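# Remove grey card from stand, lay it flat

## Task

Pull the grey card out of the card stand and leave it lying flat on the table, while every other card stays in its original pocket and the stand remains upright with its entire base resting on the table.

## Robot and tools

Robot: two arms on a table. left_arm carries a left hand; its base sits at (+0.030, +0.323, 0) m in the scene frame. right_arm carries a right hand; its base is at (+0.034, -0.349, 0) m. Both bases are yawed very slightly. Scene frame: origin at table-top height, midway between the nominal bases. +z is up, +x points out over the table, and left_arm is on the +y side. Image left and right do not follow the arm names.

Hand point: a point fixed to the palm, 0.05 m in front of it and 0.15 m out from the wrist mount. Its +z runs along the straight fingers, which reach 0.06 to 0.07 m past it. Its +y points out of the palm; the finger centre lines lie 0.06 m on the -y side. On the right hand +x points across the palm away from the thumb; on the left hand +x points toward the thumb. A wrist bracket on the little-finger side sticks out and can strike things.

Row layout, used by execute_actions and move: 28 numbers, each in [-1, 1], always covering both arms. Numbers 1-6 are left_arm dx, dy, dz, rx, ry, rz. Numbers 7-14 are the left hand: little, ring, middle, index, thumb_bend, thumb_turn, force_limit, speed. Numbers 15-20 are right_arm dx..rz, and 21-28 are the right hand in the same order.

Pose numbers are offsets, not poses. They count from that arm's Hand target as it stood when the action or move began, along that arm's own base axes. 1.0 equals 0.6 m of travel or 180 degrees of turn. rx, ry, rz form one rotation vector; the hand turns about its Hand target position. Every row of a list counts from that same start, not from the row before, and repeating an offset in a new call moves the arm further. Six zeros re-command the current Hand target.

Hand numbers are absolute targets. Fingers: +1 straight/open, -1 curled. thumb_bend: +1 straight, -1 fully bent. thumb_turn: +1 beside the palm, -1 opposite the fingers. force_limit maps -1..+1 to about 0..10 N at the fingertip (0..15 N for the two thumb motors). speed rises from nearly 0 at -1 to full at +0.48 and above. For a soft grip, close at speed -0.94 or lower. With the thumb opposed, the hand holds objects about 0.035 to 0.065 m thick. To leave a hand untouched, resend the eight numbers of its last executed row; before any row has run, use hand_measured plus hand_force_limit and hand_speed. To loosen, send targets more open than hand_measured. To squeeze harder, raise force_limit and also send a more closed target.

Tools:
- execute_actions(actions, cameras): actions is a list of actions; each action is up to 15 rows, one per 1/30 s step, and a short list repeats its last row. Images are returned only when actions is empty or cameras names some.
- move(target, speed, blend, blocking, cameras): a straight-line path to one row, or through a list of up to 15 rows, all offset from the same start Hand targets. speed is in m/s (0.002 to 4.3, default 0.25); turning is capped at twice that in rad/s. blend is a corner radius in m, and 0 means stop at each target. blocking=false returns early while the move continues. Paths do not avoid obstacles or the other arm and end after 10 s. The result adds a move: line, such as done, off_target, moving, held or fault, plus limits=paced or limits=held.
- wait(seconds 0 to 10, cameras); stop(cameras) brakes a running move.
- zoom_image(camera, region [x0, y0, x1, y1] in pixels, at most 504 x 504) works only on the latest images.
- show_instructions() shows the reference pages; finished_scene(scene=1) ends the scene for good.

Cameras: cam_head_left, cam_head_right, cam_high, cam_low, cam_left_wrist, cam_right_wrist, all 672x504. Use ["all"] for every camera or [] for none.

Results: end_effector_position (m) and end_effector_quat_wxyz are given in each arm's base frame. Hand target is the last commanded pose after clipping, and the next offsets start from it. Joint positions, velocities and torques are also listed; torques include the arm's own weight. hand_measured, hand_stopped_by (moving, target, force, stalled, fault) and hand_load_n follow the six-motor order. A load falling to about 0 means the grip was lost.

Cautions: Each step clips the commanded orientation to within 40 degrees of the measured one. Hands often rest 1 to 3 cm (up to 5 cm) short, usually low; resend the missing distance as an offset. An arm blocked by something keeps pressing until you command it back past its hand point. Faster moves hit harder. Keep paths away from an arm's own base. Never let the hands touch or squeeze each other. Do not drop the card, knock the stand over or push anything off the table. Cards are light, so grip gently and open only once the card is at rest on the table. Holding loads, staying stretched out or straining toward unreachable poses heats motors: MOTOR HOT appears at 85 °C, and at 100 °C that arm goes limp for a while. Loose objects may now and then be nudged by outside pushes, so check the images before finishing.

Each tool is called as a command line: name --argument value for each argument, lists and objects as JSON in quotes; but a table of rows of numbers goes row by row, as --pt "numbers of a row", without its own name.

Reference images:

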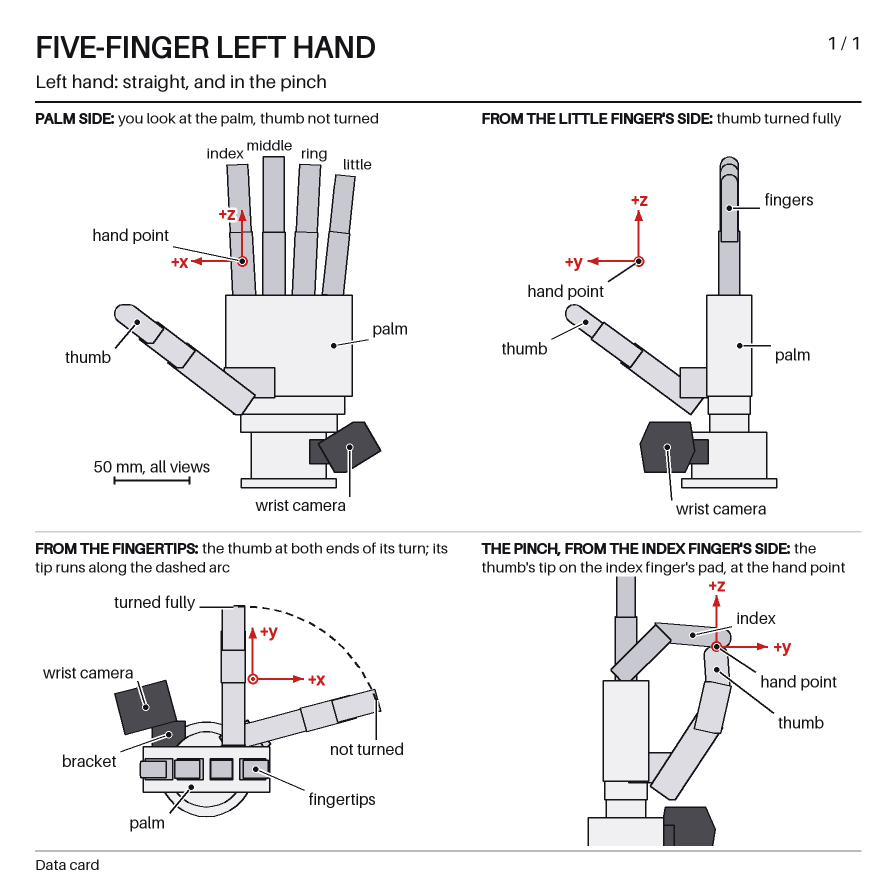

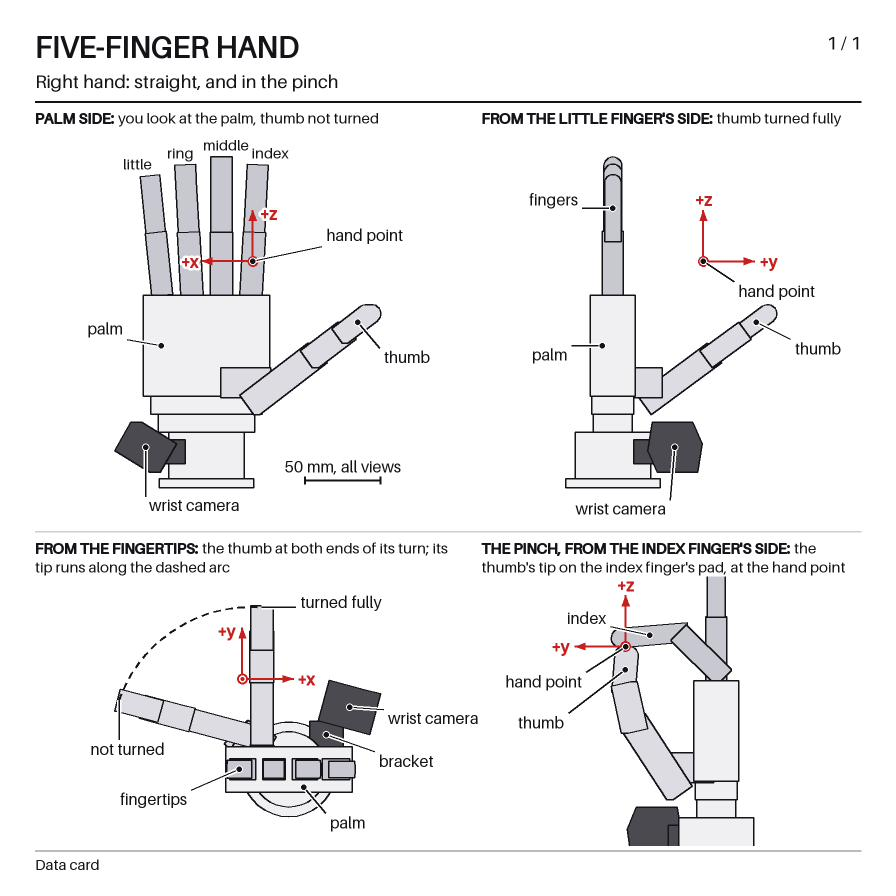

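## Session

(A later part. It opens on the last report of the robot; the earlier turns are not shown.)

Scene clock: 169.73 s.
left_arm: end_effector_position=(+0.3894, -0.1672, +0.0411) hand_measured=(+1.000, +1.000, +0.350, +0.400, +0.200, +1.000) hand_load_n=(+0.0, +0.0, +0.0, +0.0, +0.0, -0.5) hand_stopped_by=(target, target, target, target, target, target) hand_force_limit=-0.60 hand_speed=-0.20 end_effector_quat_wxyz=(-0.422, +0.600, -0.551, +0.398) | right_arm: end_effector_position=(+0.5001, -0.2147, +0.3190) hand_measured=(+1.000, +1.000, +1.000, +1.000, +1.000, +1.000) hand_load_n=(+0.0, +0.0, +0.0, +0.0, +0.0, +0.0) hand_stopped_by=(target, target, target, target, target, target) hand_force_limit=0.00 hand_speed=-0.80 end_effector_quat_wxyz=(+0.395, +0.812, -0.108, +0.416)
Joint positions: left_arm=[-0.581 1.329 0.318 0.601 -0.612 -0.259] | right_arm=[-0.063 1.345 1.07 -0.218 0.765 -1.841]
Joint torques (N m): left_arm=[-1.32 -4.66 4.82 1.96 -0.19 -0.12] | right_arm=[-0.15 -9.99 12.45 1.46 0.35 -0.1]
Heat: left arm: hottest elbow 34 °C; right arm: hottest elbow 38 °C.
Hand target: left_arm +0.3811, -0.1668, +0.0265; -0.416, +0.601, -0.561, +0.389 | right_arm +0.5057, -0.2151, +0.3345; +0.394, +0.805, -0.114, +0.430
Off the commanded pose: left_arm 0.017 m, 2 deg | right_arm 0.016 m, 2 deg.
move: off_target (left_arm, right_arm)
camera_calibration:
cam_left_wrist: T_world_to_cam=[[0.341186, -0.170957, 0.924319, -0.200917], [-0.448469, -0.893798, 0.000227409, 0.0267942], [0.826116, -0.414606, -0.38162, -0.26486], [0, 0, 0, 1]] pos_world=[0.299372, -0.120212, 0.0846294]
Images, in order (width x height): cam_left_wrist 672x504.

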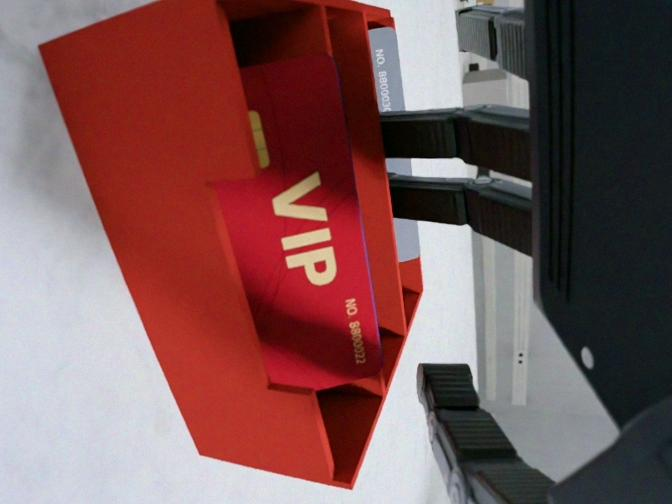

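move --target '[-0.003,0,0.045,0,0,0,1,1,0.35,0.4,0.2,1,-0.6,-0.2,0,0,0,0,0,0,1,1,1,1,1,1,0,-0.8]' --speed 0.06 --cameras '[]'

Scene clock: 172.07 s.
left_arm: end_effector_position=(+0.3787, -0.1619, +0.0486) hand_measured=(+1.000, +1.000, +0.350, +0.400, +0.200, +1.000) hand_load_n=(+0.0, +0.0, +0.5, +0.0, +0.0, +0.0) hand_stopped_by=(target, target, target, target, target, target) hand_force_limit=-0.60 hand_speed=-0.20 end_effector_quat_wxyz=(-0.418, +0.602, -0.562, +0.384) | right_arm: end_effector_position=(+0.5001, -0.2147, +0.3190) hand_measured=(+1.000, +1.000, +1.000, +1.000, +1.000, +1.000) hand_load_n=(+0.0, +0.0, +0.0, +0.0, +0.0, +0.0) hand_stopped_by=(target, target, target, target, target, target) hand_force_limit=0.00 hand_speed=-0.80 end_effector_quat_wxyz=(+0.395, +0.812, -0.108, +0.416)
Joint positions: left_arm=[-0.585 1.239 0.317 0.472 -0.612 -0.261] | right_arm=[-0.063 1.345 1.07 -0.218 0.765 -1.841]
Joint torques (N m): left_arm=[-1.32 -6.42 7.42 1.14 -0.36 -0.12] | right_arm=[0.03 -9.99 12.46 1.42 0.35 -0.1]
Heat: left arm: hottest elbow 34 °C; right arm: hottest elbow 38 °C.
Hand target: left_arm +0.3793, -0.1668, +0.0535; -0.416, +0.601, -0.561, +0.389 | right_arm +0.5057, -0.2151, +0.3345; +0.394, +0.805, -0.114, +0.430
Off the commanded pose: left_arm 0.007 m, 1 deg | right_arm 0.016 m, 2 deg.
move: off_target (right_arm)
No camera images: "cameras" was empty.

wait --seconds 0.1 --cameras '["cam_left_wrist"]'

zoom_image --camera "cam_left_wrist" --region '[240, 0, 480, 330]'

Scene clock: 172.33 s.
left_arm: end_effector_position=(+0.3787, -0.1619, +0.0486) hand_measured=(+1.000, +1.000, +0.350, +0.400, +0.200, +1.000) hand_load_n=(+0.0, +0.0, +0.0, +0.0, +0.0, +0.0) hand_stopped_by=(target, target, target, target, target, target) hand_force_limit=-0.60 hand_speed=-0.20 end_effector_quat_wxyz=(-0.418, +0.602, -0.562, +0.384) | right_arm: end_effector_position=(+0.5001, -0.2147, +0.3190) hand_measured=(+1.000, +1.000, +1.000, +1.000, +1.000, +1.000) hand_load_n=(+0.0, +0.0, +0.0, +0.0, +0.0, +0.0) hand_stopped_by=(target, target, target, target, target, target) hand_force_limit=0.00 hand_speed=-0.80 end_effector_quat_wxyz=(+0.395, +0.812, -0.108, +0.416)
Joint positions: left_arm=[-0.585 1.239 0.317 0.472 -0.612 -0.261] | right_arm=[-0.063 1.345 1.07 -0.218 0.765 -1.841]
Joint torques (N m): left_arm=[-1.38 -6.42 7.41 1.13 -0.36 -0.12] | right_arm=[-0.03 -10.05 12.45 1.4 0.34 -0.09]
Heat: left arm: hottest elbow 34 °C; right arm: hottest elbow 38 °C.
Hand target: left_arm +0.3793, -0.1668, +0.0535; -0.416, +0.601, -0.560, +0.389 | right_arm +0.5057, -0.2151, +0.3345; +0.394, +0.805, -0.114, +0.430
Off the commanded pose: left_arm 0.007 m, 1 deg | right_arm 0.016 m, 2 deg.
wait: 0.10 s; at rest from the start
camera_calibration:
cam_left_wrist: T_world_to_cam=[[0.370076, -0.189757, 0.909415, -0.216532], [-0.450998, -0.892521, -0.00270362, 0.0280241], [0.812185, -0.409144, -0.415881, -0.24319], [0, 0, 0, 1]] pos_world=[0.290287, -0.115576, 0.095855]
Images, in order (width x height): cam_left_wrist 672x504.

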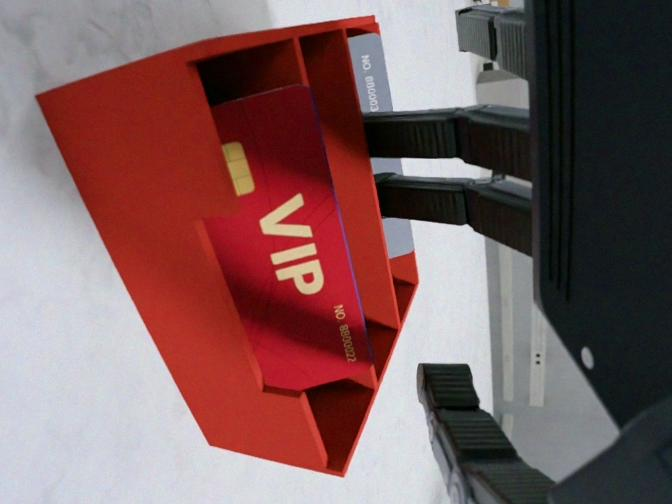

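Scaled by 1.527 from the camera's 672x504 image, which has a finer 960x720 frame.

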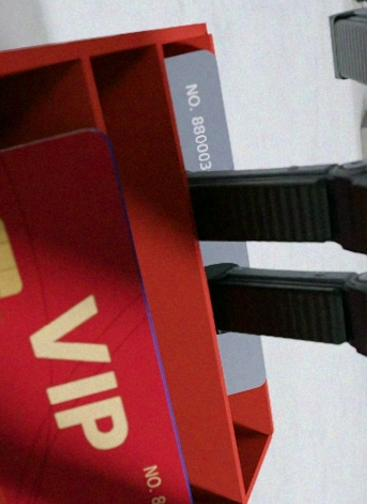

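move --target '[-0.0047,0.003,-0.0492,0,0,0,1,1,0.35,0.4,0.2,1,-0.6,-0.2,0,0,0,0,0,0,1,1,1,1,1,1,0,-0.8]' --speed 0.05 --cameras '["cam_left_wrist"]'

zoom_image --camera "cam_left_wrist" --region '[240, 0, 480, 330]'

Scene clock: 178.83 s.
left_arm: end_effector_position=(+0.3854, -0.1658, +0.0398) hand_measured=(+1.000, +1.000, +0.350, +0.400, +0.200, +1.000) hand_load_n=(-0.5, +0.0, +0.0, +0.0, +0.0, -0.5) hand_stopped_by=(target, target, target, target, target, target) hand_force_limit=-0.60 hand_speed=-0.20 end_effector_quat_wxyz=(-0.422, +0.601, -0.549, +0.400) | right_arm: end_effector_position=(+0.5001, -0.2147, +0.3190) hand_measured=(+1.000, +1.000, +1.000, +1.000, +1.000, +1.000) hand_load_n=(+0.0, +0.0, +0.0, +0.0, +0.0, +0.0) hand_stopped_by=(target, target, target, target, target, target) hand_force_limit=0.00 hand_speed=-0.80 end_effector_quat_wxyz=(+0.395, +0.812, -0.108, +0.416)
Joint positions: left_arm=[-0.585 1.326 0.304 0.614 -0.616 -0.263] | right_arm=[-0.063 1.345 1.07 -0.218 0.765 -1.841]
Joint torques (N m): left_arm=[-1.32 -4.31 4.68 1.96 -0.17 -0.11] | right_arm=[-0.03 -9.88 12.44 1.39 0.35 -0.1]
Heat: left arm: hottest elbow 34 °C; right arm: hottest elbow 38 °C.
Hand target: left_arm +0.3766, -0.1650, +0.0241; -0.416, +0.601, -0.560, +0.389 | right_arm +0.5057, -0.2151, +0.3345; +0.394, +0.805, -0.114, +0.430
Off the commanded pose: left_arm 0.018 m, 2 deg | right_arm 0.016 m, 2 deg.
move: off_target (left_arm, right_arm)
camera_calibration:
cam_left_wrist: T_world_to_cam=[[0.338241, -0.167454, 0.926041, -0.196445], [-0.447707, -0.894179, 0.0018343, 0.0258488], [0.827739, -0.415215, -0.377418, -0.262357], [0, 0, 0, 1]] pos_world=[0.295181, -0.118717, 0.0828506]
Images, in order (width x height): cam_left_wrist 672x504.

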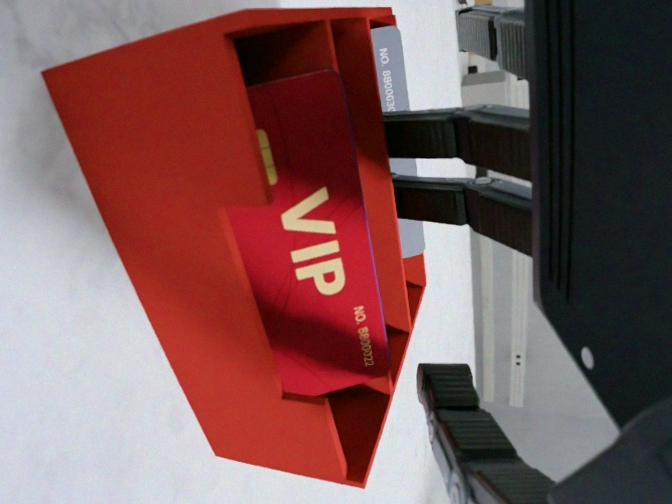

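Scaled by 1.527 from the camera's 672x504 image, which has a finer 960x720 frame.

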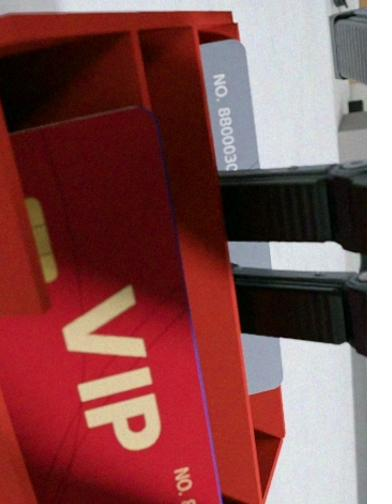

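move --target '[0.019,0,0.0198,0,0,0,1,1,0.35,0.4,0.2,1,-0.6,-0.2,0,0,0,0,0,0,1,1,1,1,1,1,0,-0.8]' --speed 0.05 --cameras '["cam_left_wrist"]'

zoom_image --camera "cam_left_wrist" --region '[240, 0, 480, 330]'

Scene clock: 182.73 s.
left_arm: end_effector_position=(+0.3848, -0.1660, +0.0394) hand_measured=(+1.000, +1.000, +0.350, +0.400, +0.200, +1.000) hand_load_n=(+0.0, +0.0, +1.5, +0.0, +0.0, -0.5) hand_stopped_by=(target, target, target, target, target, target) hand_force_limit=-0.60 hand_speed=-0.20 end_effector_quat_wxyz=(-0.417, +0.600, -0.553, +0.399) | right_arm: end_effector_position=(+0.5001, -0.2147, +0.3190) hand_measured=(+1.000, +1.000, +1.000, +1.000, +1.000, +1.000) hand_load_n=(+0.0, +0.0, +0.0, +0.0, +0.0, +0.0) hand_stopped_by=(target, target, target, target, target, target) hand_force_limit=0.00 hand_speed=-0.80 end_effector_quat_wxyz=(+0.395, +0.812, -0.108, +0.416)
Joint positions: left_arm=[-0.58 1.318 0.305 0.598 -0.6 -0.263] | right_arm=[-0.063 1.345 1.07 -0.218 0.765 -1.841]
Joint torques (N m): left_arm=[-0.03 -5.54 7.53 0.4 0.07 0.01] | right_arm=[-0.03 -9.93 12.48 1.39 0.34 -0.1]
Heat: left arm: hottest elbow 34 °C; right arm: hottest elbow 38 °C.
Hand target: left_arm +0.3880, -0.1651, +0.0360; -0.416, +0.601, -0.560, +0.389 | right_arm +0.5057, -0.2151, +0.3345; +0.394, +0.805, -0.114, +0.430
Off the commanded pose: left_arm 0.005 m, 1 deg | right_arm 0.016 m, 2 deg.
move: off_target (right_arm)
camera_calibration:
cam_left_wrist: T_world_to_cam=[[0.345316, -0.169021, 0.923141, -0.198903], [-0.455365, -0.890275, 0.00733342, 0.0287307], [0.82061, -0.422898, -0.384392, -0.260385], [0, 0, 0, 1]] pos_world=[0.295442, -0.118157, 0.0833144]
Images, in order (width x height): cam_left_wrist 672x504.

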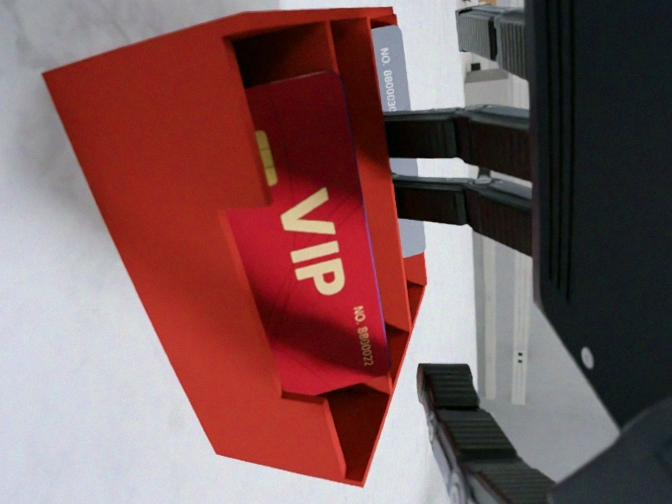

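Scaled by 1.527 from the camera's 672x504 image, which has a finer 960x720 frame.

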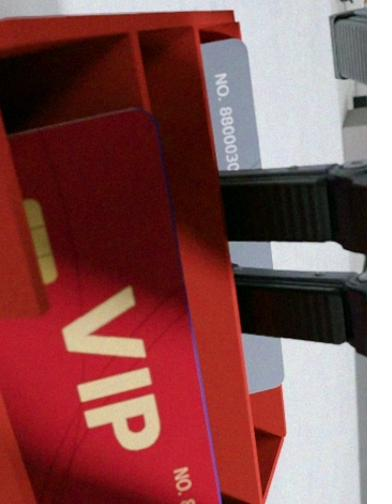

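move --target '[0.0133,0,0,0,0,0,1,1,0.35,0.4,0.2,1,-0.6,-0.2,0,0,0,0,0,0,1,1,1,1,1,1,0,-0.8]' --speed 0.05 --cameras '["cam_left_wrist"]'

zoom_image --camera "cam_left_wrist" --region '[240, 0, 480, 330]'

Scene clock: 183.80 s.
left_arm: end_effector_position=(+0.3883, -0.1647, +0.0402) hand_measured=(+1.000, +1.000, +0.350, +0.400, +0.200, +1.000) hand_load_n=(+0.0, +0.0, +0.5, +0.0, +0.0, +0.0) hand_stopped_by=(target, target, target, target, target, target) hand_force_limit=-0.60 hand_speed=-0.20 end_effector_quat_wxyz=(-0.416, +0.601, -0.553, +0.400) | right_arm: end_effector_position=(+0.5001, -0.2147, +0.3190) hand_measured=(+1.000, +1.000, +1.000, +1.000, +1.000, +1.000) hand_load_n=(+0.0, +0.0, +0.0, +0.0, +0.0, +0.0) hand_stopped_by=(target, target, target, target, target, target) hand_force_limit=0.00 hand_speed=-0.80 end_effector_quat_wxyz=(+0.395, +0.812, -0.108, +0.416)
Joint positions: left_arm=[-0.565 1.32 0.311 0.598 -0.584 -0.259] | right_arm=[-0.063 1.345 1.07 -0.218 0.765 -1.841]
Joint torques (N m): left_arm=[0.15 -4.54 8.47 0.73 0 0.04] | right_arm=[0.03 -9.93 12.46 1.36 0.35 -0.09]
Heat: left arm: hottest elbow 34 °C; right arm: hottest elbow 38 °C.
Hand target: left_arm +0.3959, -0.1650, +0.0360; -0.416, +0.601, -0.561, +0.389 | right_arm +0.5057, -0.2151, +0.3345; +0.394, +0.805, -0.114, +0.430
Off the commanded pose: left_arm 0.009 m, 2 deg | right_arm 0.016 m, 2 deg.
move: off_target (right_arm)
camera_calibration:
cam_left_wrist: T_world_to_cam=[[0.346065, -0.166482, 0.923322, -0.200451], [-0.45696, -0.88942, 0.0109014, 0.0321381], [0.819406, -0.425694, -0.383872, -0.262362], [0, 0, 0, 1]] pos_world=[0.299035, -0.116473, 0.0840166]
Images, in order (width x height): cam_left_wrist 672x504.

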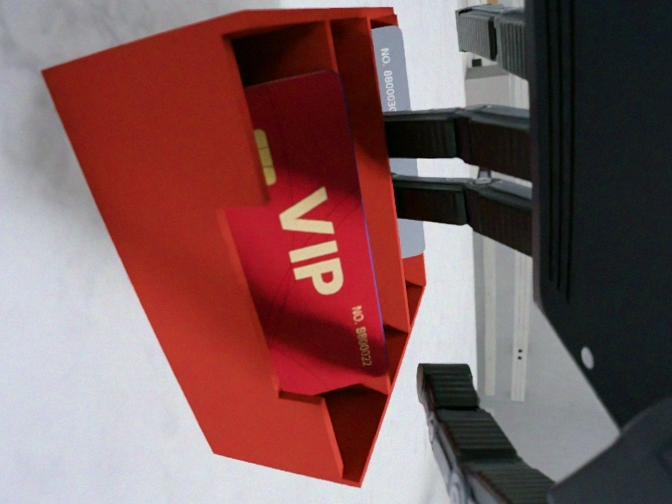

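Scaled by 1.527 from the camera's 672x504 image, which has a finer 960x720 frame.

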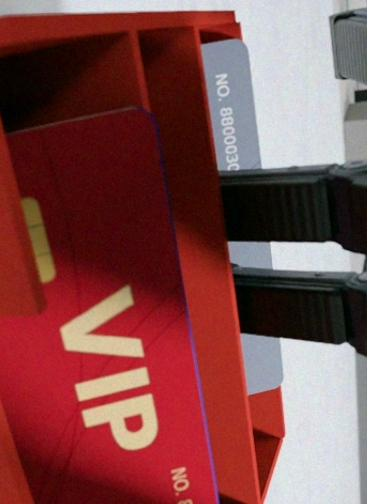

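move --target '[-0.0367,-0.003,0.03,0,0,0,1,1,0.35,0.4,0.2,1,-0.6,-0.2,0,0,0,0,0,0,1,1,1,1,1,1,0,-0.8]' --speed 0.06 --cameras '["cam_left_wrist"]'

zoom_image --camera "cam_left_wrist" --region '[240, 0, 480, 330]'

Scene clock: 185.73 s.
left_arm: end_effector_position=(+0.3755, -0.1634, +0.0517) hand_measured=(+1.000, +1.000, +0.350, +0.400, +0.200, +1.000) hand_load_n=(+0.0, +0.0, +0.0, +0.0, +0.0, +0.0) hand_stopped_by=(target, target, target, target, target, target) hand_force_limit=-0.60 hand_speed=-0.20 end_effector_quat_wxyz=(-0.419, +0.601, -0.560, +0.386) | right_arm: end_effector_position=(+0.5001, -0.2147, +0.3190) hand_measured=(+1.000, +1.000, +1.000, +1.000, +1.000, +1.000) hand_load_n=(+0.0, +0.0, +0.0, +0.0, +0.0, +0.0) hand_stopped_by=(target, target, target, target, target, target) hand_force_limit=0.00 hand_speed=-0.80 end_effector_quat_wxyz=(+0.395, +0.812, -0.108, +0.416)
Joint positions: left_arm=[-0.597 1.221 0.313 0.462 -0.623 -0.267] | right_arm=[-0.063 1.345 1.07 -0.218 0.765 -1.841]
Joint torques (N m): left_arm=[-1.38 -6.24 7.01 1.14 -0.36 -0.11] | right_arm=[-0.15 -9.99 12.51 1.39 0.34 -0.09]
Heat: left arm: hottest elbow 34 °C; right arm: hottest elbow 38 °C.
Hand target: left_arm +0.3739, -0.1669, +0.0540; -0.416, +0.601, -0.560, +0.389 | right_arm +0.5057, -0.2151, +0.3345; +0.394, +0.805, -0.114, +0.430
Off the commanded pose: left_arm 0.004 m, 0 deg | right_arm 0.016 m, 2 deg.
move: off_target (right_arm)
camera_calibration:
cam_left_wrist: T_world_to_cam=[[0.365266, -0.187478, 0.911829, -0.216379], [-0.451207, -0.892415, -0.00273871, 0.0253668], [0.814244, -0.410424, -0.41056, -0.241105], [0, 0, 0, 1]] pos_world=[0.2868, -0.116884, 0.0983821]
Images, in order (width x height): cam_left_wrist 672x504.

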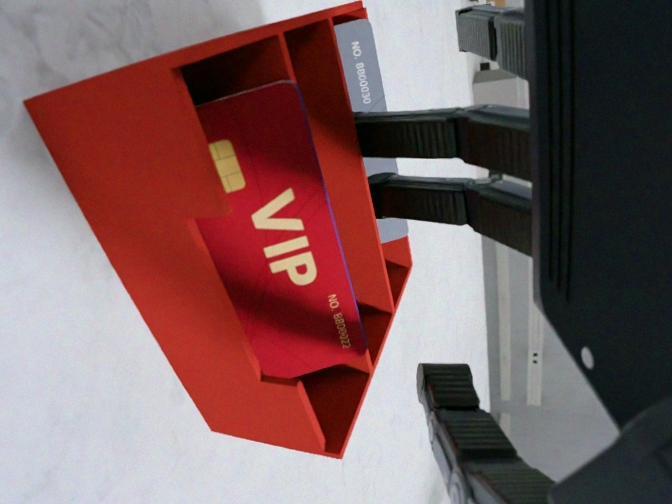

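Scaled by 1.527 from the camera's 672x504 image, which has a finer 960x720 frame.

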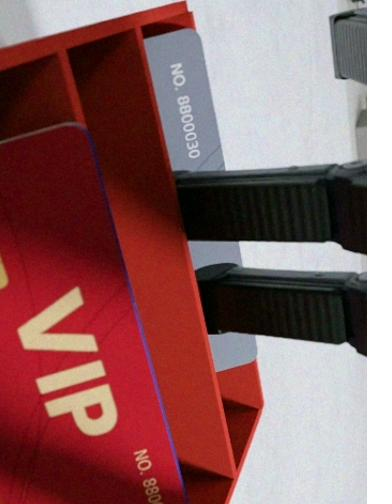

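move --target '[-0.0198,0.0065,-0.0533,0,0,0,1,1,0.35,0.4,0.2,1,-0.6,-0.2,0,0,0,0,0,0,1,1,1,1,1,1,0,-0.8]' --speed 0.06 --cameras '["cam_left_wrist"]'

zoom_image --camera "cam_left_wrist" --region '[240, 0, 480, 330]'

Scene clock: 187.67 s.
left_arm: end_effector_position=(+0.3718, -0.1643, +0.0388) hand_measured=(+1.000, +1.000, +0.350, +0.400, +0.200, +1.000) hand_load_n=(+0.5, +0.0, +0.5, +0.0, +0.0, -0.5) hand_stopped_by=(target, target, target, target, target, target) hand_force_limit=-0.60 hand_speed=-0.20 end_effector_quat_wxyz=(-0.422, +0.601, -0.547, +0.402) | right_arm: end_effector_position=(+0.5001, -0.2147, +0.3190) hand_measured=(+1.000, +1.000, +1.000, +1.000, +1.000, +1.000) hand_load_n=(+0.0, +0.0, +0.0, -0.5, +0.0, +0.5) hand_stopped_by=(target, target, target, target, target, target) hand_force_limit=0.00 hand_speed=-0.80 end_effector_quat_wxyz=(+0.395, +0.812, -0.108, +0.416)
Joint positions: left_arm=[-0.611 1.295 0.271 0.612 -0.64 -0.277] | right_arm=[-0.063 1.345 1.07 -0.218 0.765 -1.841]
Joint torques (N m): left_arm=[-1.38 -3.84 4.53 1.81 -0.13 -0.11] | right_arm=[0.03 -10.05 12.48 1.36 0.34 -0.1]
Heat: left arm: hottest elbow 34 °C; right arm: hottest elbow 38 °C.
Hand target: left_arm +0.3620, -0.1630, +0.0220; -0.416, +0.601, -0.561, +0.389 | right_arm +0.5057, -0.2151, +0.3345; +0.394, +0.805, -0.114, +0.430
Off the commanded pose: left_arm 0.019 m, 2 deg | right_arm 0.016 m, 2 deg.
move: off_target (left_arm, right_arm)
camera_calibration:
cam_left_wrist: T_world_to_cam=[[0.335192, -0.163907, 0.927783, -0.188996], [-0.446477, -0.894789, 0.0032257, 0.0204421], [0.829642, -0.415315, -0.373107, -0.251694], [0, 0, 0, 1]] pos_world=[0.281292, -0.117219, 0.0813725]
Images, in order (width x height): cam_left_wrist 672x504.

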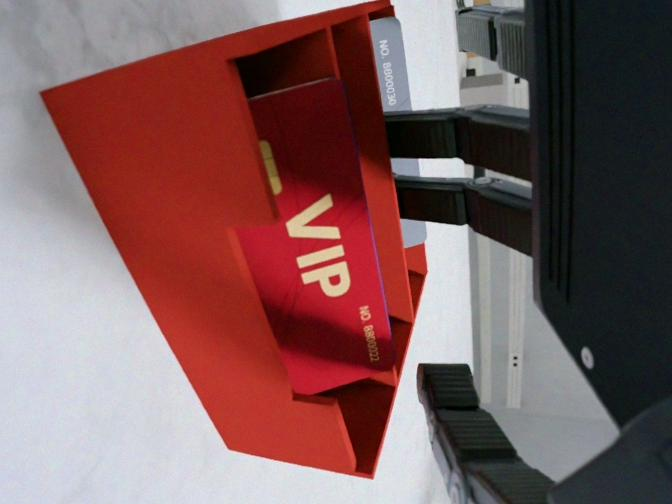

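Scaled by 1.527 from the camera's 672x504 image, which has a finer 960x720 frame.

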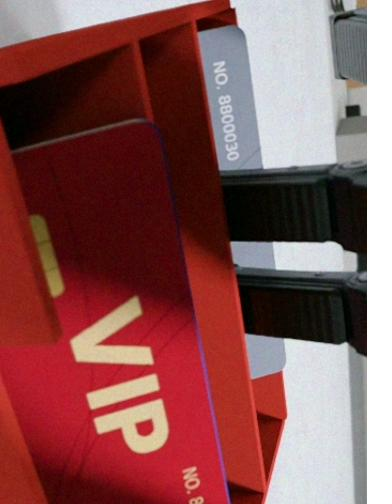

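move --target '[0.01,-0.0117,0.0567,0,0,0,1,1,0.35,1,0.2,1,-0.6,-0.2,0,0,0,0,0,0,1,1,1,1,1,1,0,-0.8]' --speed 0.06 --cameras '["cam_left_wrist"]'

zoom_image --camera "cam_left_wrist" --region '[240, 0, 480, 330]'

Scene clock: 190.90 s.
left_arm: end_effector_position=(+0.3546, -0.1570, +0.0371) hand_measured=(+1.000, +1.000, +0.350, +1.000, +0.200, +1.000) hand_load_n=(+0.0, +0.0, +0.0, +0.0, +0.0, -0.5) hand_stopped_by=(target, target, target, target, target, target) hand_force_limit=-0.60 hand_speed=-0.20 end_effector_quat_wxyz=(-0.416, +0.602, -0.572, +0.371) | right_arm: end_effector_position=(+0.5001, -0.2147, +0.3190) hand_measured=(+1.000, +1.000, +1.000, +1.000, +1.000, +1.000) hand_load_n=(+0.0, +0.0, +0.0, +0.0, +0.0, +0.0) hand_stopped_by=(target, target, target, target, target, target) hand_force_limit=0.00 hand_speed=-0.80 end_effector_quat_wxyz=(+0.395, +0.812, -0.108, +0.416)
Joint positions: left_arm=[-0.621 1.198 0.271 0.433 -0.642 -0.28] | right_arm=[-0.063 1.345 1.07 -0.218 0.765 -1.841]
Joint torques (N m): left_arm=[-1.32 -5.83 10.06 1.14 -0.47 -0.12] | right_arm=[-0.03 -9.93 12.46 1.35 0.34 -0.1]
Heat: left arm: hottest elbow 34 °C; right arm: hottest elbow 38 °C.
Hand target: left_arm +0.3681, -0.1699, +0.0560; -0.416, +0.601, -0.560, +0.389 | right_arm +0.5057, -0.2151, +0.3345; +0.394, +0.805, -0.114, +0.430
Off the commanded pose: left_arm 0.027 m, 2 deg | right_arm 0.016 m, 2 deg.
move: off_target (left_arm, right_arm)
camera_calibration:
cam_left_wrist: T_world_to_cam=[[0.394116, -0.2076, 0.895307, -0.206997], [-0.453567, -0.891195, -0.00698564, 0.0228559], [0.799343, -0.403328, -0.445395, -0.219759], [0, 0, 0, 1]] pos_world=[0.267611, -0.111239, 0.0876056]
Images, in order (width x height): cam_left_wrist 672x504.

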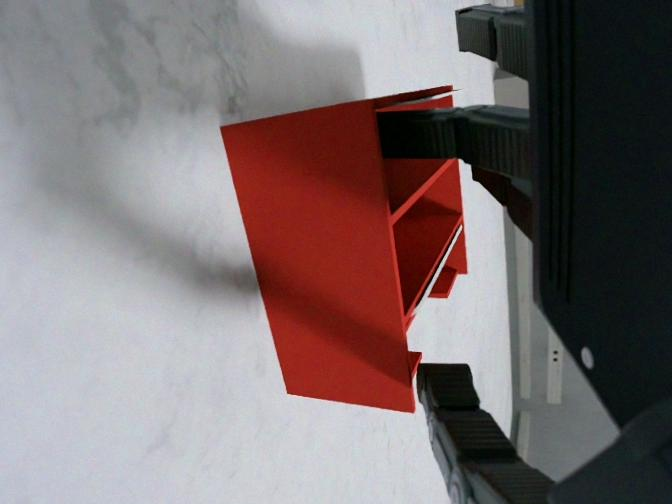

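Scaled by 1.527 from the camera's 672x504 image, which has a finer 960x720 frame.

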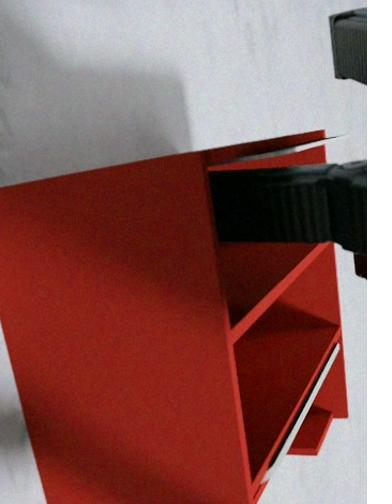

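wait --seconds 0.1 --cameras '["cam_head_left", "cam_head_right", "cam_high", "cam_low"]'

zoom_image --camera "cam_head_left" --region '[170, 200, 290, 330]'

zoom_image --camera "cam_high" --region '[380, 180, 500, 300]'

zoom_image --camera "cam_low" --region '[360, 220, 480, 320]'

Scene clock: 191.27 s.
left_arm: end_effector_position=(+0.3545, -0.1569, +0.0370) hand_measured=(+1.000, +1.000, +0.350, +1.000, +0.200, +1.000) hand_load_n=(+0.0, +0.0, +0.0, +0.0, +0.0, +0.0) hand_stopped_by=(target, target, target, target, target, target) hand_force_limit=-0.60 hand_speed=-0.20 end_effector_quat_wxyz=(-0.416, +0.602, -0.572, +0.371) | right_arm: end_effector_position=(+0.5001, -0.2147, +0.3190) hand_measured=(+1.000, +1.000, +1.000, +1.000, +1.000, +1.000) hand_load_n=(+0.0, +0.0, +0.0, +0.0, +0.0, +0.0) hand_stopped_by=(target, target, target, target, target, target) hand_force_limit=0.00 hand_speed=-0.80 end_effector_quat_wxyz=(+0.395, +0.812, -0.108, +0.416)
Joint positions: left_arm=[-0.621 1.198 0.271 0.433 -0.642 -0.28] | right_arm=[-0.063 1.345 1.07 -0.218 0.765 -1.841]
Joint torques (N m): left_arm=[-1.26 -5.83 10.06 1.13 -0.47 -0.12] | right_arm=[-0.03 -9.93 12.52 1.39 0.34 -0.09]
Heat: left arm: hottest elbow 34 °C; right arm: hottest elbow 38 °C.
Hand target: left_arm +0.3680, -0.1699, +0.0559; -0.416, +0.601, -0.560, +0.389 | right_arm +0.5057, -0.2151, +0.3345; +0.394, +0.805, -0.114, +0.430
Off the commanded pose: left_arm 0.027 m, 2 deg | right_arm 0.016 m, 2 deg.
wait: 0.10 s; at rest from the start
Images, in order (width x height): cam_head_left 672x504, cam_head_right 672x504, cam_high 672x504, cam_low 672x504.

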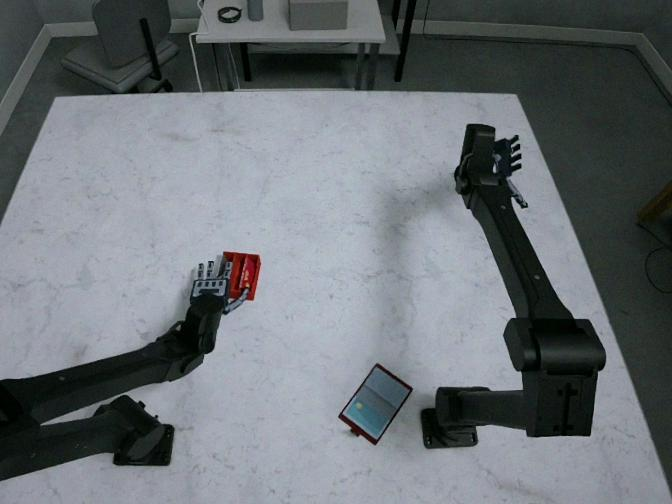

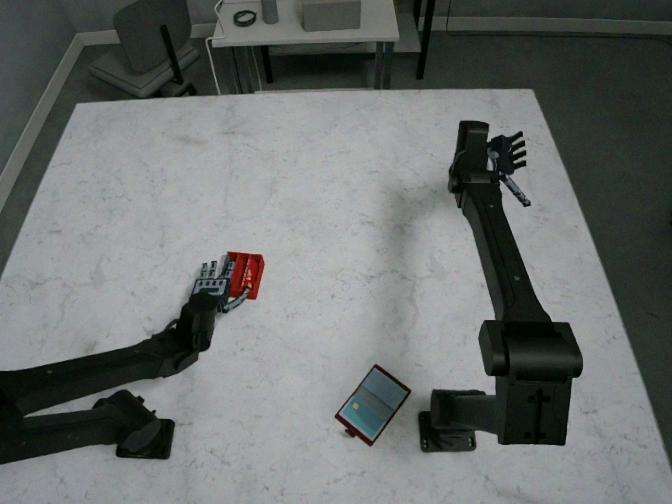

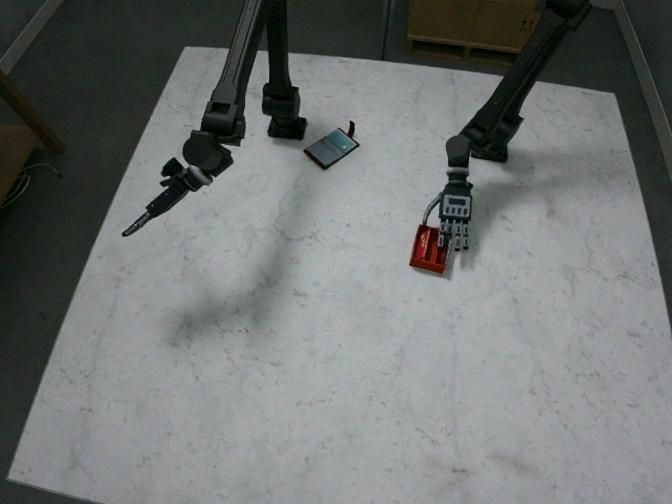

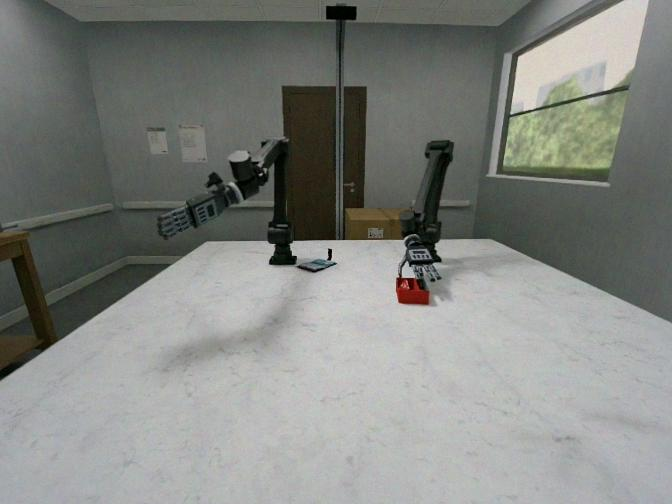

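Scaled by 3.877 from the camera's 672x504 image, which has a finer 960x720 frame.

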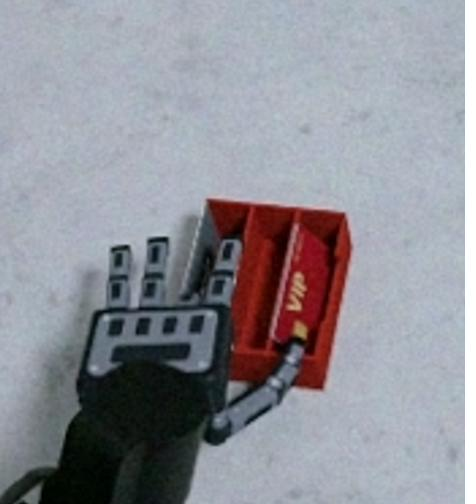

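Scaled by 4.200 from the camera's 672x504 image, which has a finer 960x720 frame.

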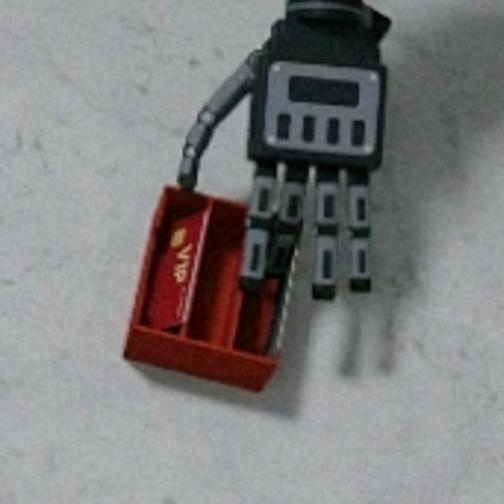

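Scaled by 4.200 from the camera's 672x504 image, which has a finer 960x720 frame.

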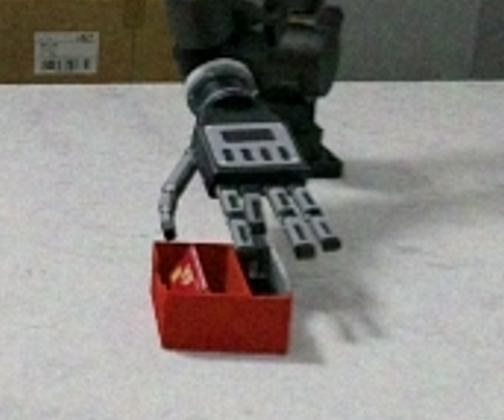

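move --pt "0.01 0.012 0.03 0 0 0 1 1 0.35 1 0.2 1 -0.6 -0.2 0 0 0 0 0 0 1 1 1 1 1 1 0 -0.8" --pt "0.02 0.012 0.1 0 0 0 1 1 0.35 1 0.2 1 -0.6 -0.2 0 0 0 0 0 0 1 1 1 1 1 1 0 -0.8" --speed 0.08 --blend 0.01 --cameras '["cam_left_wrist", "cam_head_left"]'

zoom_image --camera "cam_head_left" --region '[170, 200, 290, 330]'

Scene clock: 194.03 s.
left_arm: end_effector_position=(+0.3625, -0.1553, +0.0894) hand_measured=(+1.000, +1.000, +0.350, +1.000, +0.200, +1.000) hand_load_n=(+0.0, +0.0, +0.0, +0.0, +0.0, +0.0) hand_stopped_by=(target, target, target, target, target, target) hand_force_limit=-0.60 hand_speed=-0.20 end_effector_quat_wxyz=(-0.411, +0.603, -0.574, +0.372) | right_arm: end_effector_position=(+0.5001, -0.2147, +0.3190) hand_measured=(+1.000, +1.000, +1.000, +1.000, +1.000, +1.000) hand_load_n=(+0.0, +0.0, +0.0, +0.0, +0.0, +0.0) hand_stopped_by=(target, target, target, target, target, target) hand_force_limit=0.00 hand_speed=-0.80 end_effector_quat_wxyz=(+0.395, +0.812, -0.108, +0.416)
Joint positions: left_arm=[-0.59 1.011 0.357 0.166 -0.605 -0.268] | right_arm=[-0.063 1.345 1.07 -0.218 0.765 -1.841]
Joint torques (N m): left_arm=[0.03 -4.84 12.86 1.18 -0.17 0.01] | right_arm=[-0.03 -9.99 12.46 1.36 0.34 -0.1]
Heat: left arm: hottest elbow 34 °C; right arm: hottest elbow 38 °C.
Hand target: left_arm +0.3800, -0.1627, +0.1159; -0.416, +0.601, -0.561, +0.389 | right_arm +0.5057, -0.2151, +0.3345; +0.394, +0.805, -0.114, +0.430
Off the commanded pose: left_arm 0.033 m, 3 deg | right_arm 0.016 m, 2 deg.
move: off_target (left_arm, right_arm)
camera_calibration:
cam_left_wrist: T_world_to_cam=[[0.398115, -0.204422, 0.894269, -0.257541], [-0.458756, -0.888562, 0.00111363, 0.029753], [0.794385, -0.410694, -0.447529, -0.201292], [0, 0, 0, 1]] pos_world=[0.276084, -0.108879, 0.140194]
Images, in order (width x height): cam_head_left 672x504, cam_left_wrist 672x504.

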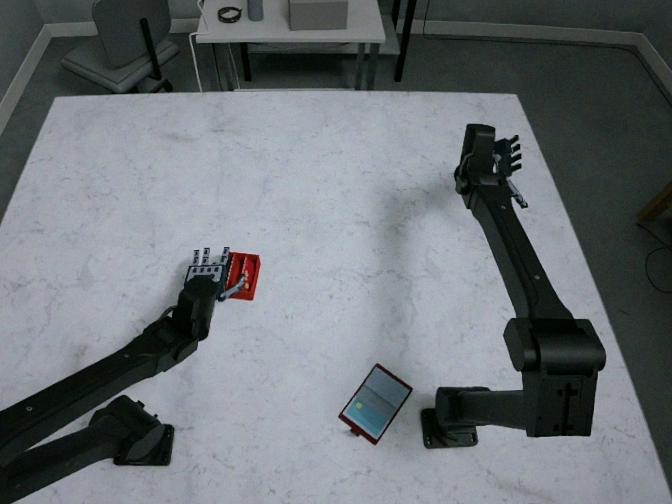

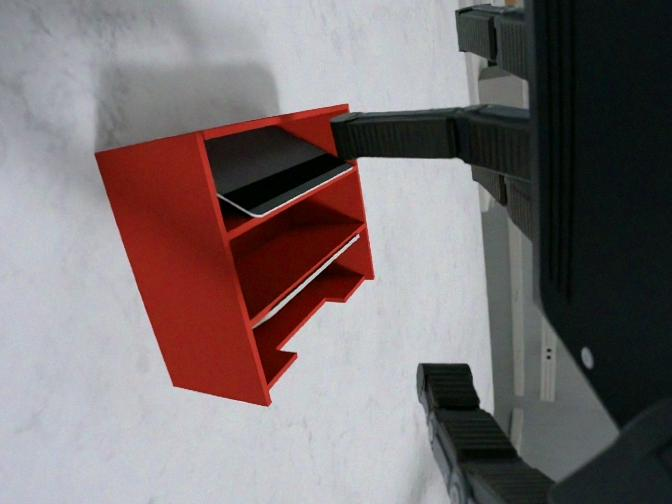

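Scaled by 3.877 from the camera's 672x504 image, which has a finer 960x720 frame.

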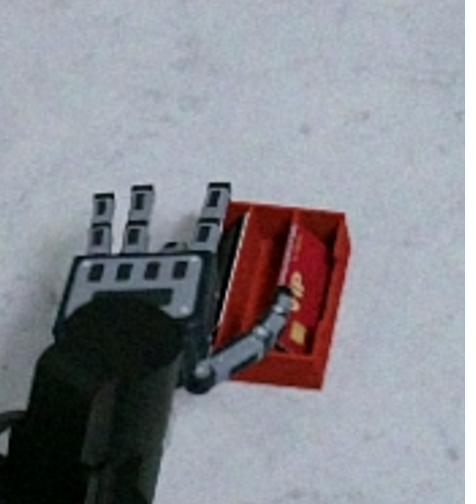

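move --target '[0.0717,-0.0622,-0.0348,0,0,0,1,1,0.35,1,0.2,1,-0.6,-0.2,0,0,0,0,0,0,1,1,1,1,1,1,0,-0.8]' --speed 0.12 --cameras '["cam_left_wrist"]'

Scene clock: 197.90 s.
left_arm: end_effector_position=(+0.4029, -0.1837, +0.0735) hand_measured=(+1.000, +1.000, +0.350, +1.000, +0.200, +1.000) hand_load_n=(-0.5, +0.0, +0.0, +0.0, +0.0, +0.0) hand_stopped_by=(target, target, target, target, target, target) hand_force_limit=-0.60 hand_speed=-0.20 end_effector_quat_wxyz=(-0.414, +0.603, -0.576, +0.364) | right_arm: end_effector_position=(+0.5001, -0.2147, +0.3190) hand_measured=(+1.000, +1.000, +1.000, +1.000, +1.000, +1.000) hand_load_n=(+0.0, +0.0, +0.0, +0.0, +0.0, +0.0) hand_stopped_by=(target, target, target, target, target, target) hand_force_limit=0.00 hand_speed=-0.80 end_effector_quat_wxyz=(+0.395, +0.812, -0.108, +0.416)
Joint positions: left_arm=[-0.599 1.238 0.458 0.277 -0.623 -0.269] | right_arm=[-0.063 1.345 1.07 -0.218 0.765 -1.841]
Joint torques (N m): left_arm=[-1.08 -5.89 11.89 2.52 -0.36 -0.11] | right_arm=[0.03 -10.05 12.49 1.37 0.34 -0.09]
Heat: left arm: hottest elbow 34 °C; right arm: hottest elbow 39 °C.
Hand target: left_arm +0.4230, -0.2001, +0.0951; -0.416, +0.601, -0.560, +0.389 | right_arm +0.5057, -0.2151, +0.3345; +0.394, +0.805, -0.114, +0.430
Off the commanded pose: left_arm 0.034 m, 3 deg | right_arm 0.016 m, 2 deg.
move: off_target (left_arm, right_arm)
camera_calibration:
cam_left_wrist: T_world_to_cam=[[0.407049, -0.214702, 0.887814, -0.270245], [-0.453263, -0.891343, -0.00774177, 0.0211343], [0.793009, -0.399262, -0.460137, -0.248534], [0, 0, 0, 1]] pos_world=[0.316672, -0.138415, 0.125731]
Images, in order (width x height): cam_left_wrist 672x504.

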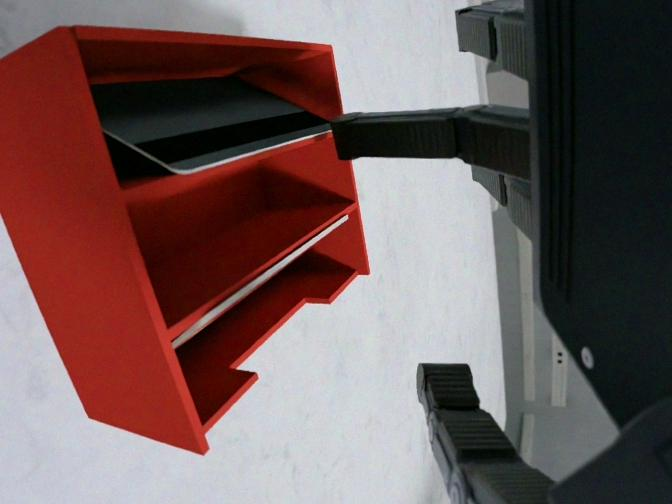

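move --target '[0.03,-0.018,0.0,0,0,0,1,1,0.35,1,0.2,1,-0.6,-0.2,0,0,0,0,0,0,1,1,1,1,1,1,0,-0.8]' --speed 0.1 --cameras '["cam_left_wrist"]'

Scene clock: 199.03 s.
left_arm: end_effector_position=(+0.4204, -0.1956, +0.0744) hand_measured=(+1.000, +1.000, +0.350, +1.000, +0.200, +1.000) hand_load_n=(+0.0, +0.0, +0.0, +0.0, +0.0, -0.5) hand_stopped_by=(target, target, target, target, target, target) hand_force_limit=-0.60 hand_speed=-0.20 end_effector_quat_wxyz=(-0.414, +0.603, -0.576, +0.365) | right_arm: end_effector_position=(+0.5001, -0.2147, +0.3190) hand_measured=(+1.000, +1.000, +1.000, +1.000, +1.000, +1.000) hand_load_n=(+0.0, +0.0, +0.0, +0.0, +0.0, +0.0) hand_stopped_by=(target, target, target, target, target, target) hand_force_limit=0.00 hand_speed=-0.80 end_effector_quat_wxyz=(+0.395, +0.812, -0.108, +0.416)
Joint positions: left_arm=[-0.599 1.299 0.51 0.288 -0.623 -0.269] | right_arm=[-0.063 1.345 1.07 -0.218 0.765 -1.841]
Joint torques (N m): left_arm=[-0.73 -6.65 11.81 2.5 -0.2 -0.09] | right_arm=[-0.26 -9.99 12.48 1.43 0.35 -0.09]
Heat: left arm: hottest elbow 34 °C; right arm: hottest elbow 39 °C.
Hand target: left_arm +0.4411, -0.2109, +0.0953; -0.416, +0.601, -0.560, +0.389 | right_arm +0.5057, -0.2151, +0.3345; +0.394, +0.805, -0.114, +0.430
Off the commanded pose: left_arm 0.033 m, 3 deg | right_arm 0.016 m, 2 deg.
move: off_target (left_arm, right_arm)
camera_calibration:
cam_left_wrist: T_world_to_cam=[[0.405654, -0.213715, 0.88869, -0.279921], [-0.453251, -0.891352, -0.00746281, 0.0183774], [0.793731, -0.399772, -0.458447, -0.26734], [0, 0, 0, 1]] pos_world=[0.334077, -0.150318, 0.126339]
Images, in order (width x height): cam_left_wrist 672x504.

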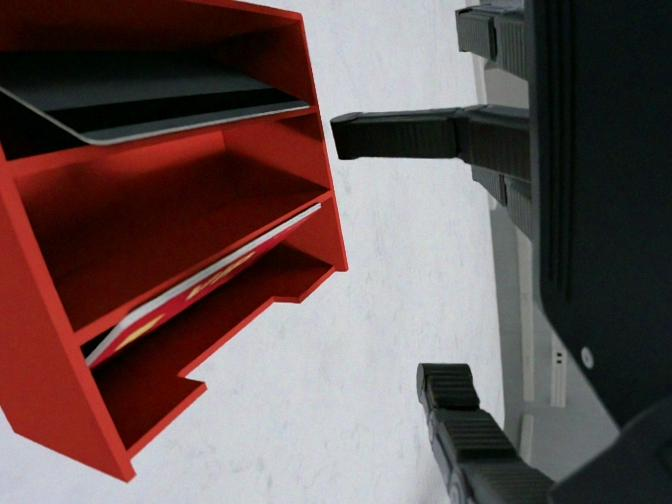

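move --target '[-0.0635,0.0265,-0.0588,0,0,0,1,1,0.35,1,0.2,1,-0.6,-0.2,0,0,0,0,0,0,1,1,1,1,1,1,0,-0.8]' --speed 0.08 --cameras '["cam_left_wrist"]'

Scene clock: 200.70 s.
left_arm: end_effector_position=(+0.4053, -0.1918, +0.0640) hand_measured=(+1.000, +1.000, +0.350, +1.000, +0.200, +1.000) hand_load_n=(+0.0, +0.0, +0.0, +0.0, +0.0, +0.0) hand_stopped_by=(target, target, target, target, target, target) hand_force_limit=-0.60 hand_speed=-0.20 end_effector_quat_wxyz=(-0.419, +0.601, -0.561, +0.386) | right_arm: end_effector_position=(+0.5001, -0.2147, +0.3190) hand_measured=(+1.000, +1.000, +1.000, +1.000, +1.000, +1.000) hand_load_n=(+0.0, +0.0, +0.0, +0.0, +0.0, +0.0) hand_stopped_by=(target, target, target, target, target, target) hand_force_limit=0.00 hand_speed=-0.80 end_effector_quat_wxyz=(+0.395, +0.812, -0.108, +0.416)
Joint positions: left_arm=[-0.619 1.3 0.429 0.415 -0.642 -0.279] | right_arm=[-0.063 1.345 1.07 -0.218 0.765 -1.841]
Joint torques (N m): left_arm=[-1.38 -6.12 6.41 2.52 -0.4 -0.13] | right_arm=[-0.03 -10.17 12.46 1.43 0.34 -0.09]
Heat: left arm: hottest elbow 34 °C; right arm: hottest elbow 39 °C.
Hand target: left_arm +0.4030, -0.1949, +0.0600; -0.416, +0.601, -0.560, +0.389 | right_arm +0.5057, -0.2151, +0.3345; +0.394, +0.805, -0.114, +0.430
Off the commanded pose: left_arm 0.006 m, 0 deg | right_arm 0.016 m, 2 deg.
move: off_target (right_arm)
camera_calibration:
cam_left_wrist: T_world_to_cam=[[0.36659, -0.187728, 0.911246, -0.244406], [-0.451403, -0.892317, -0.00223136, 0.0135652], [0.81354, -0.410521, -0.411856, -0.271622], [0, 0, 0, 1]] pos_world=[0.316696, -0.145284, 0.110875]
Images, in order (width x height): cam_left_wrist 672x504.

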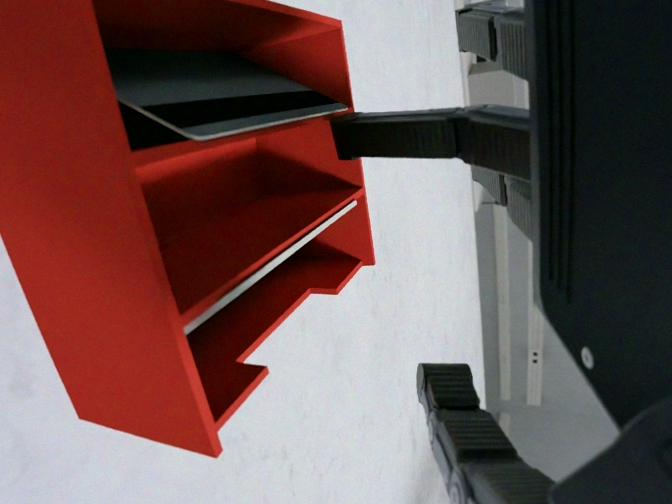

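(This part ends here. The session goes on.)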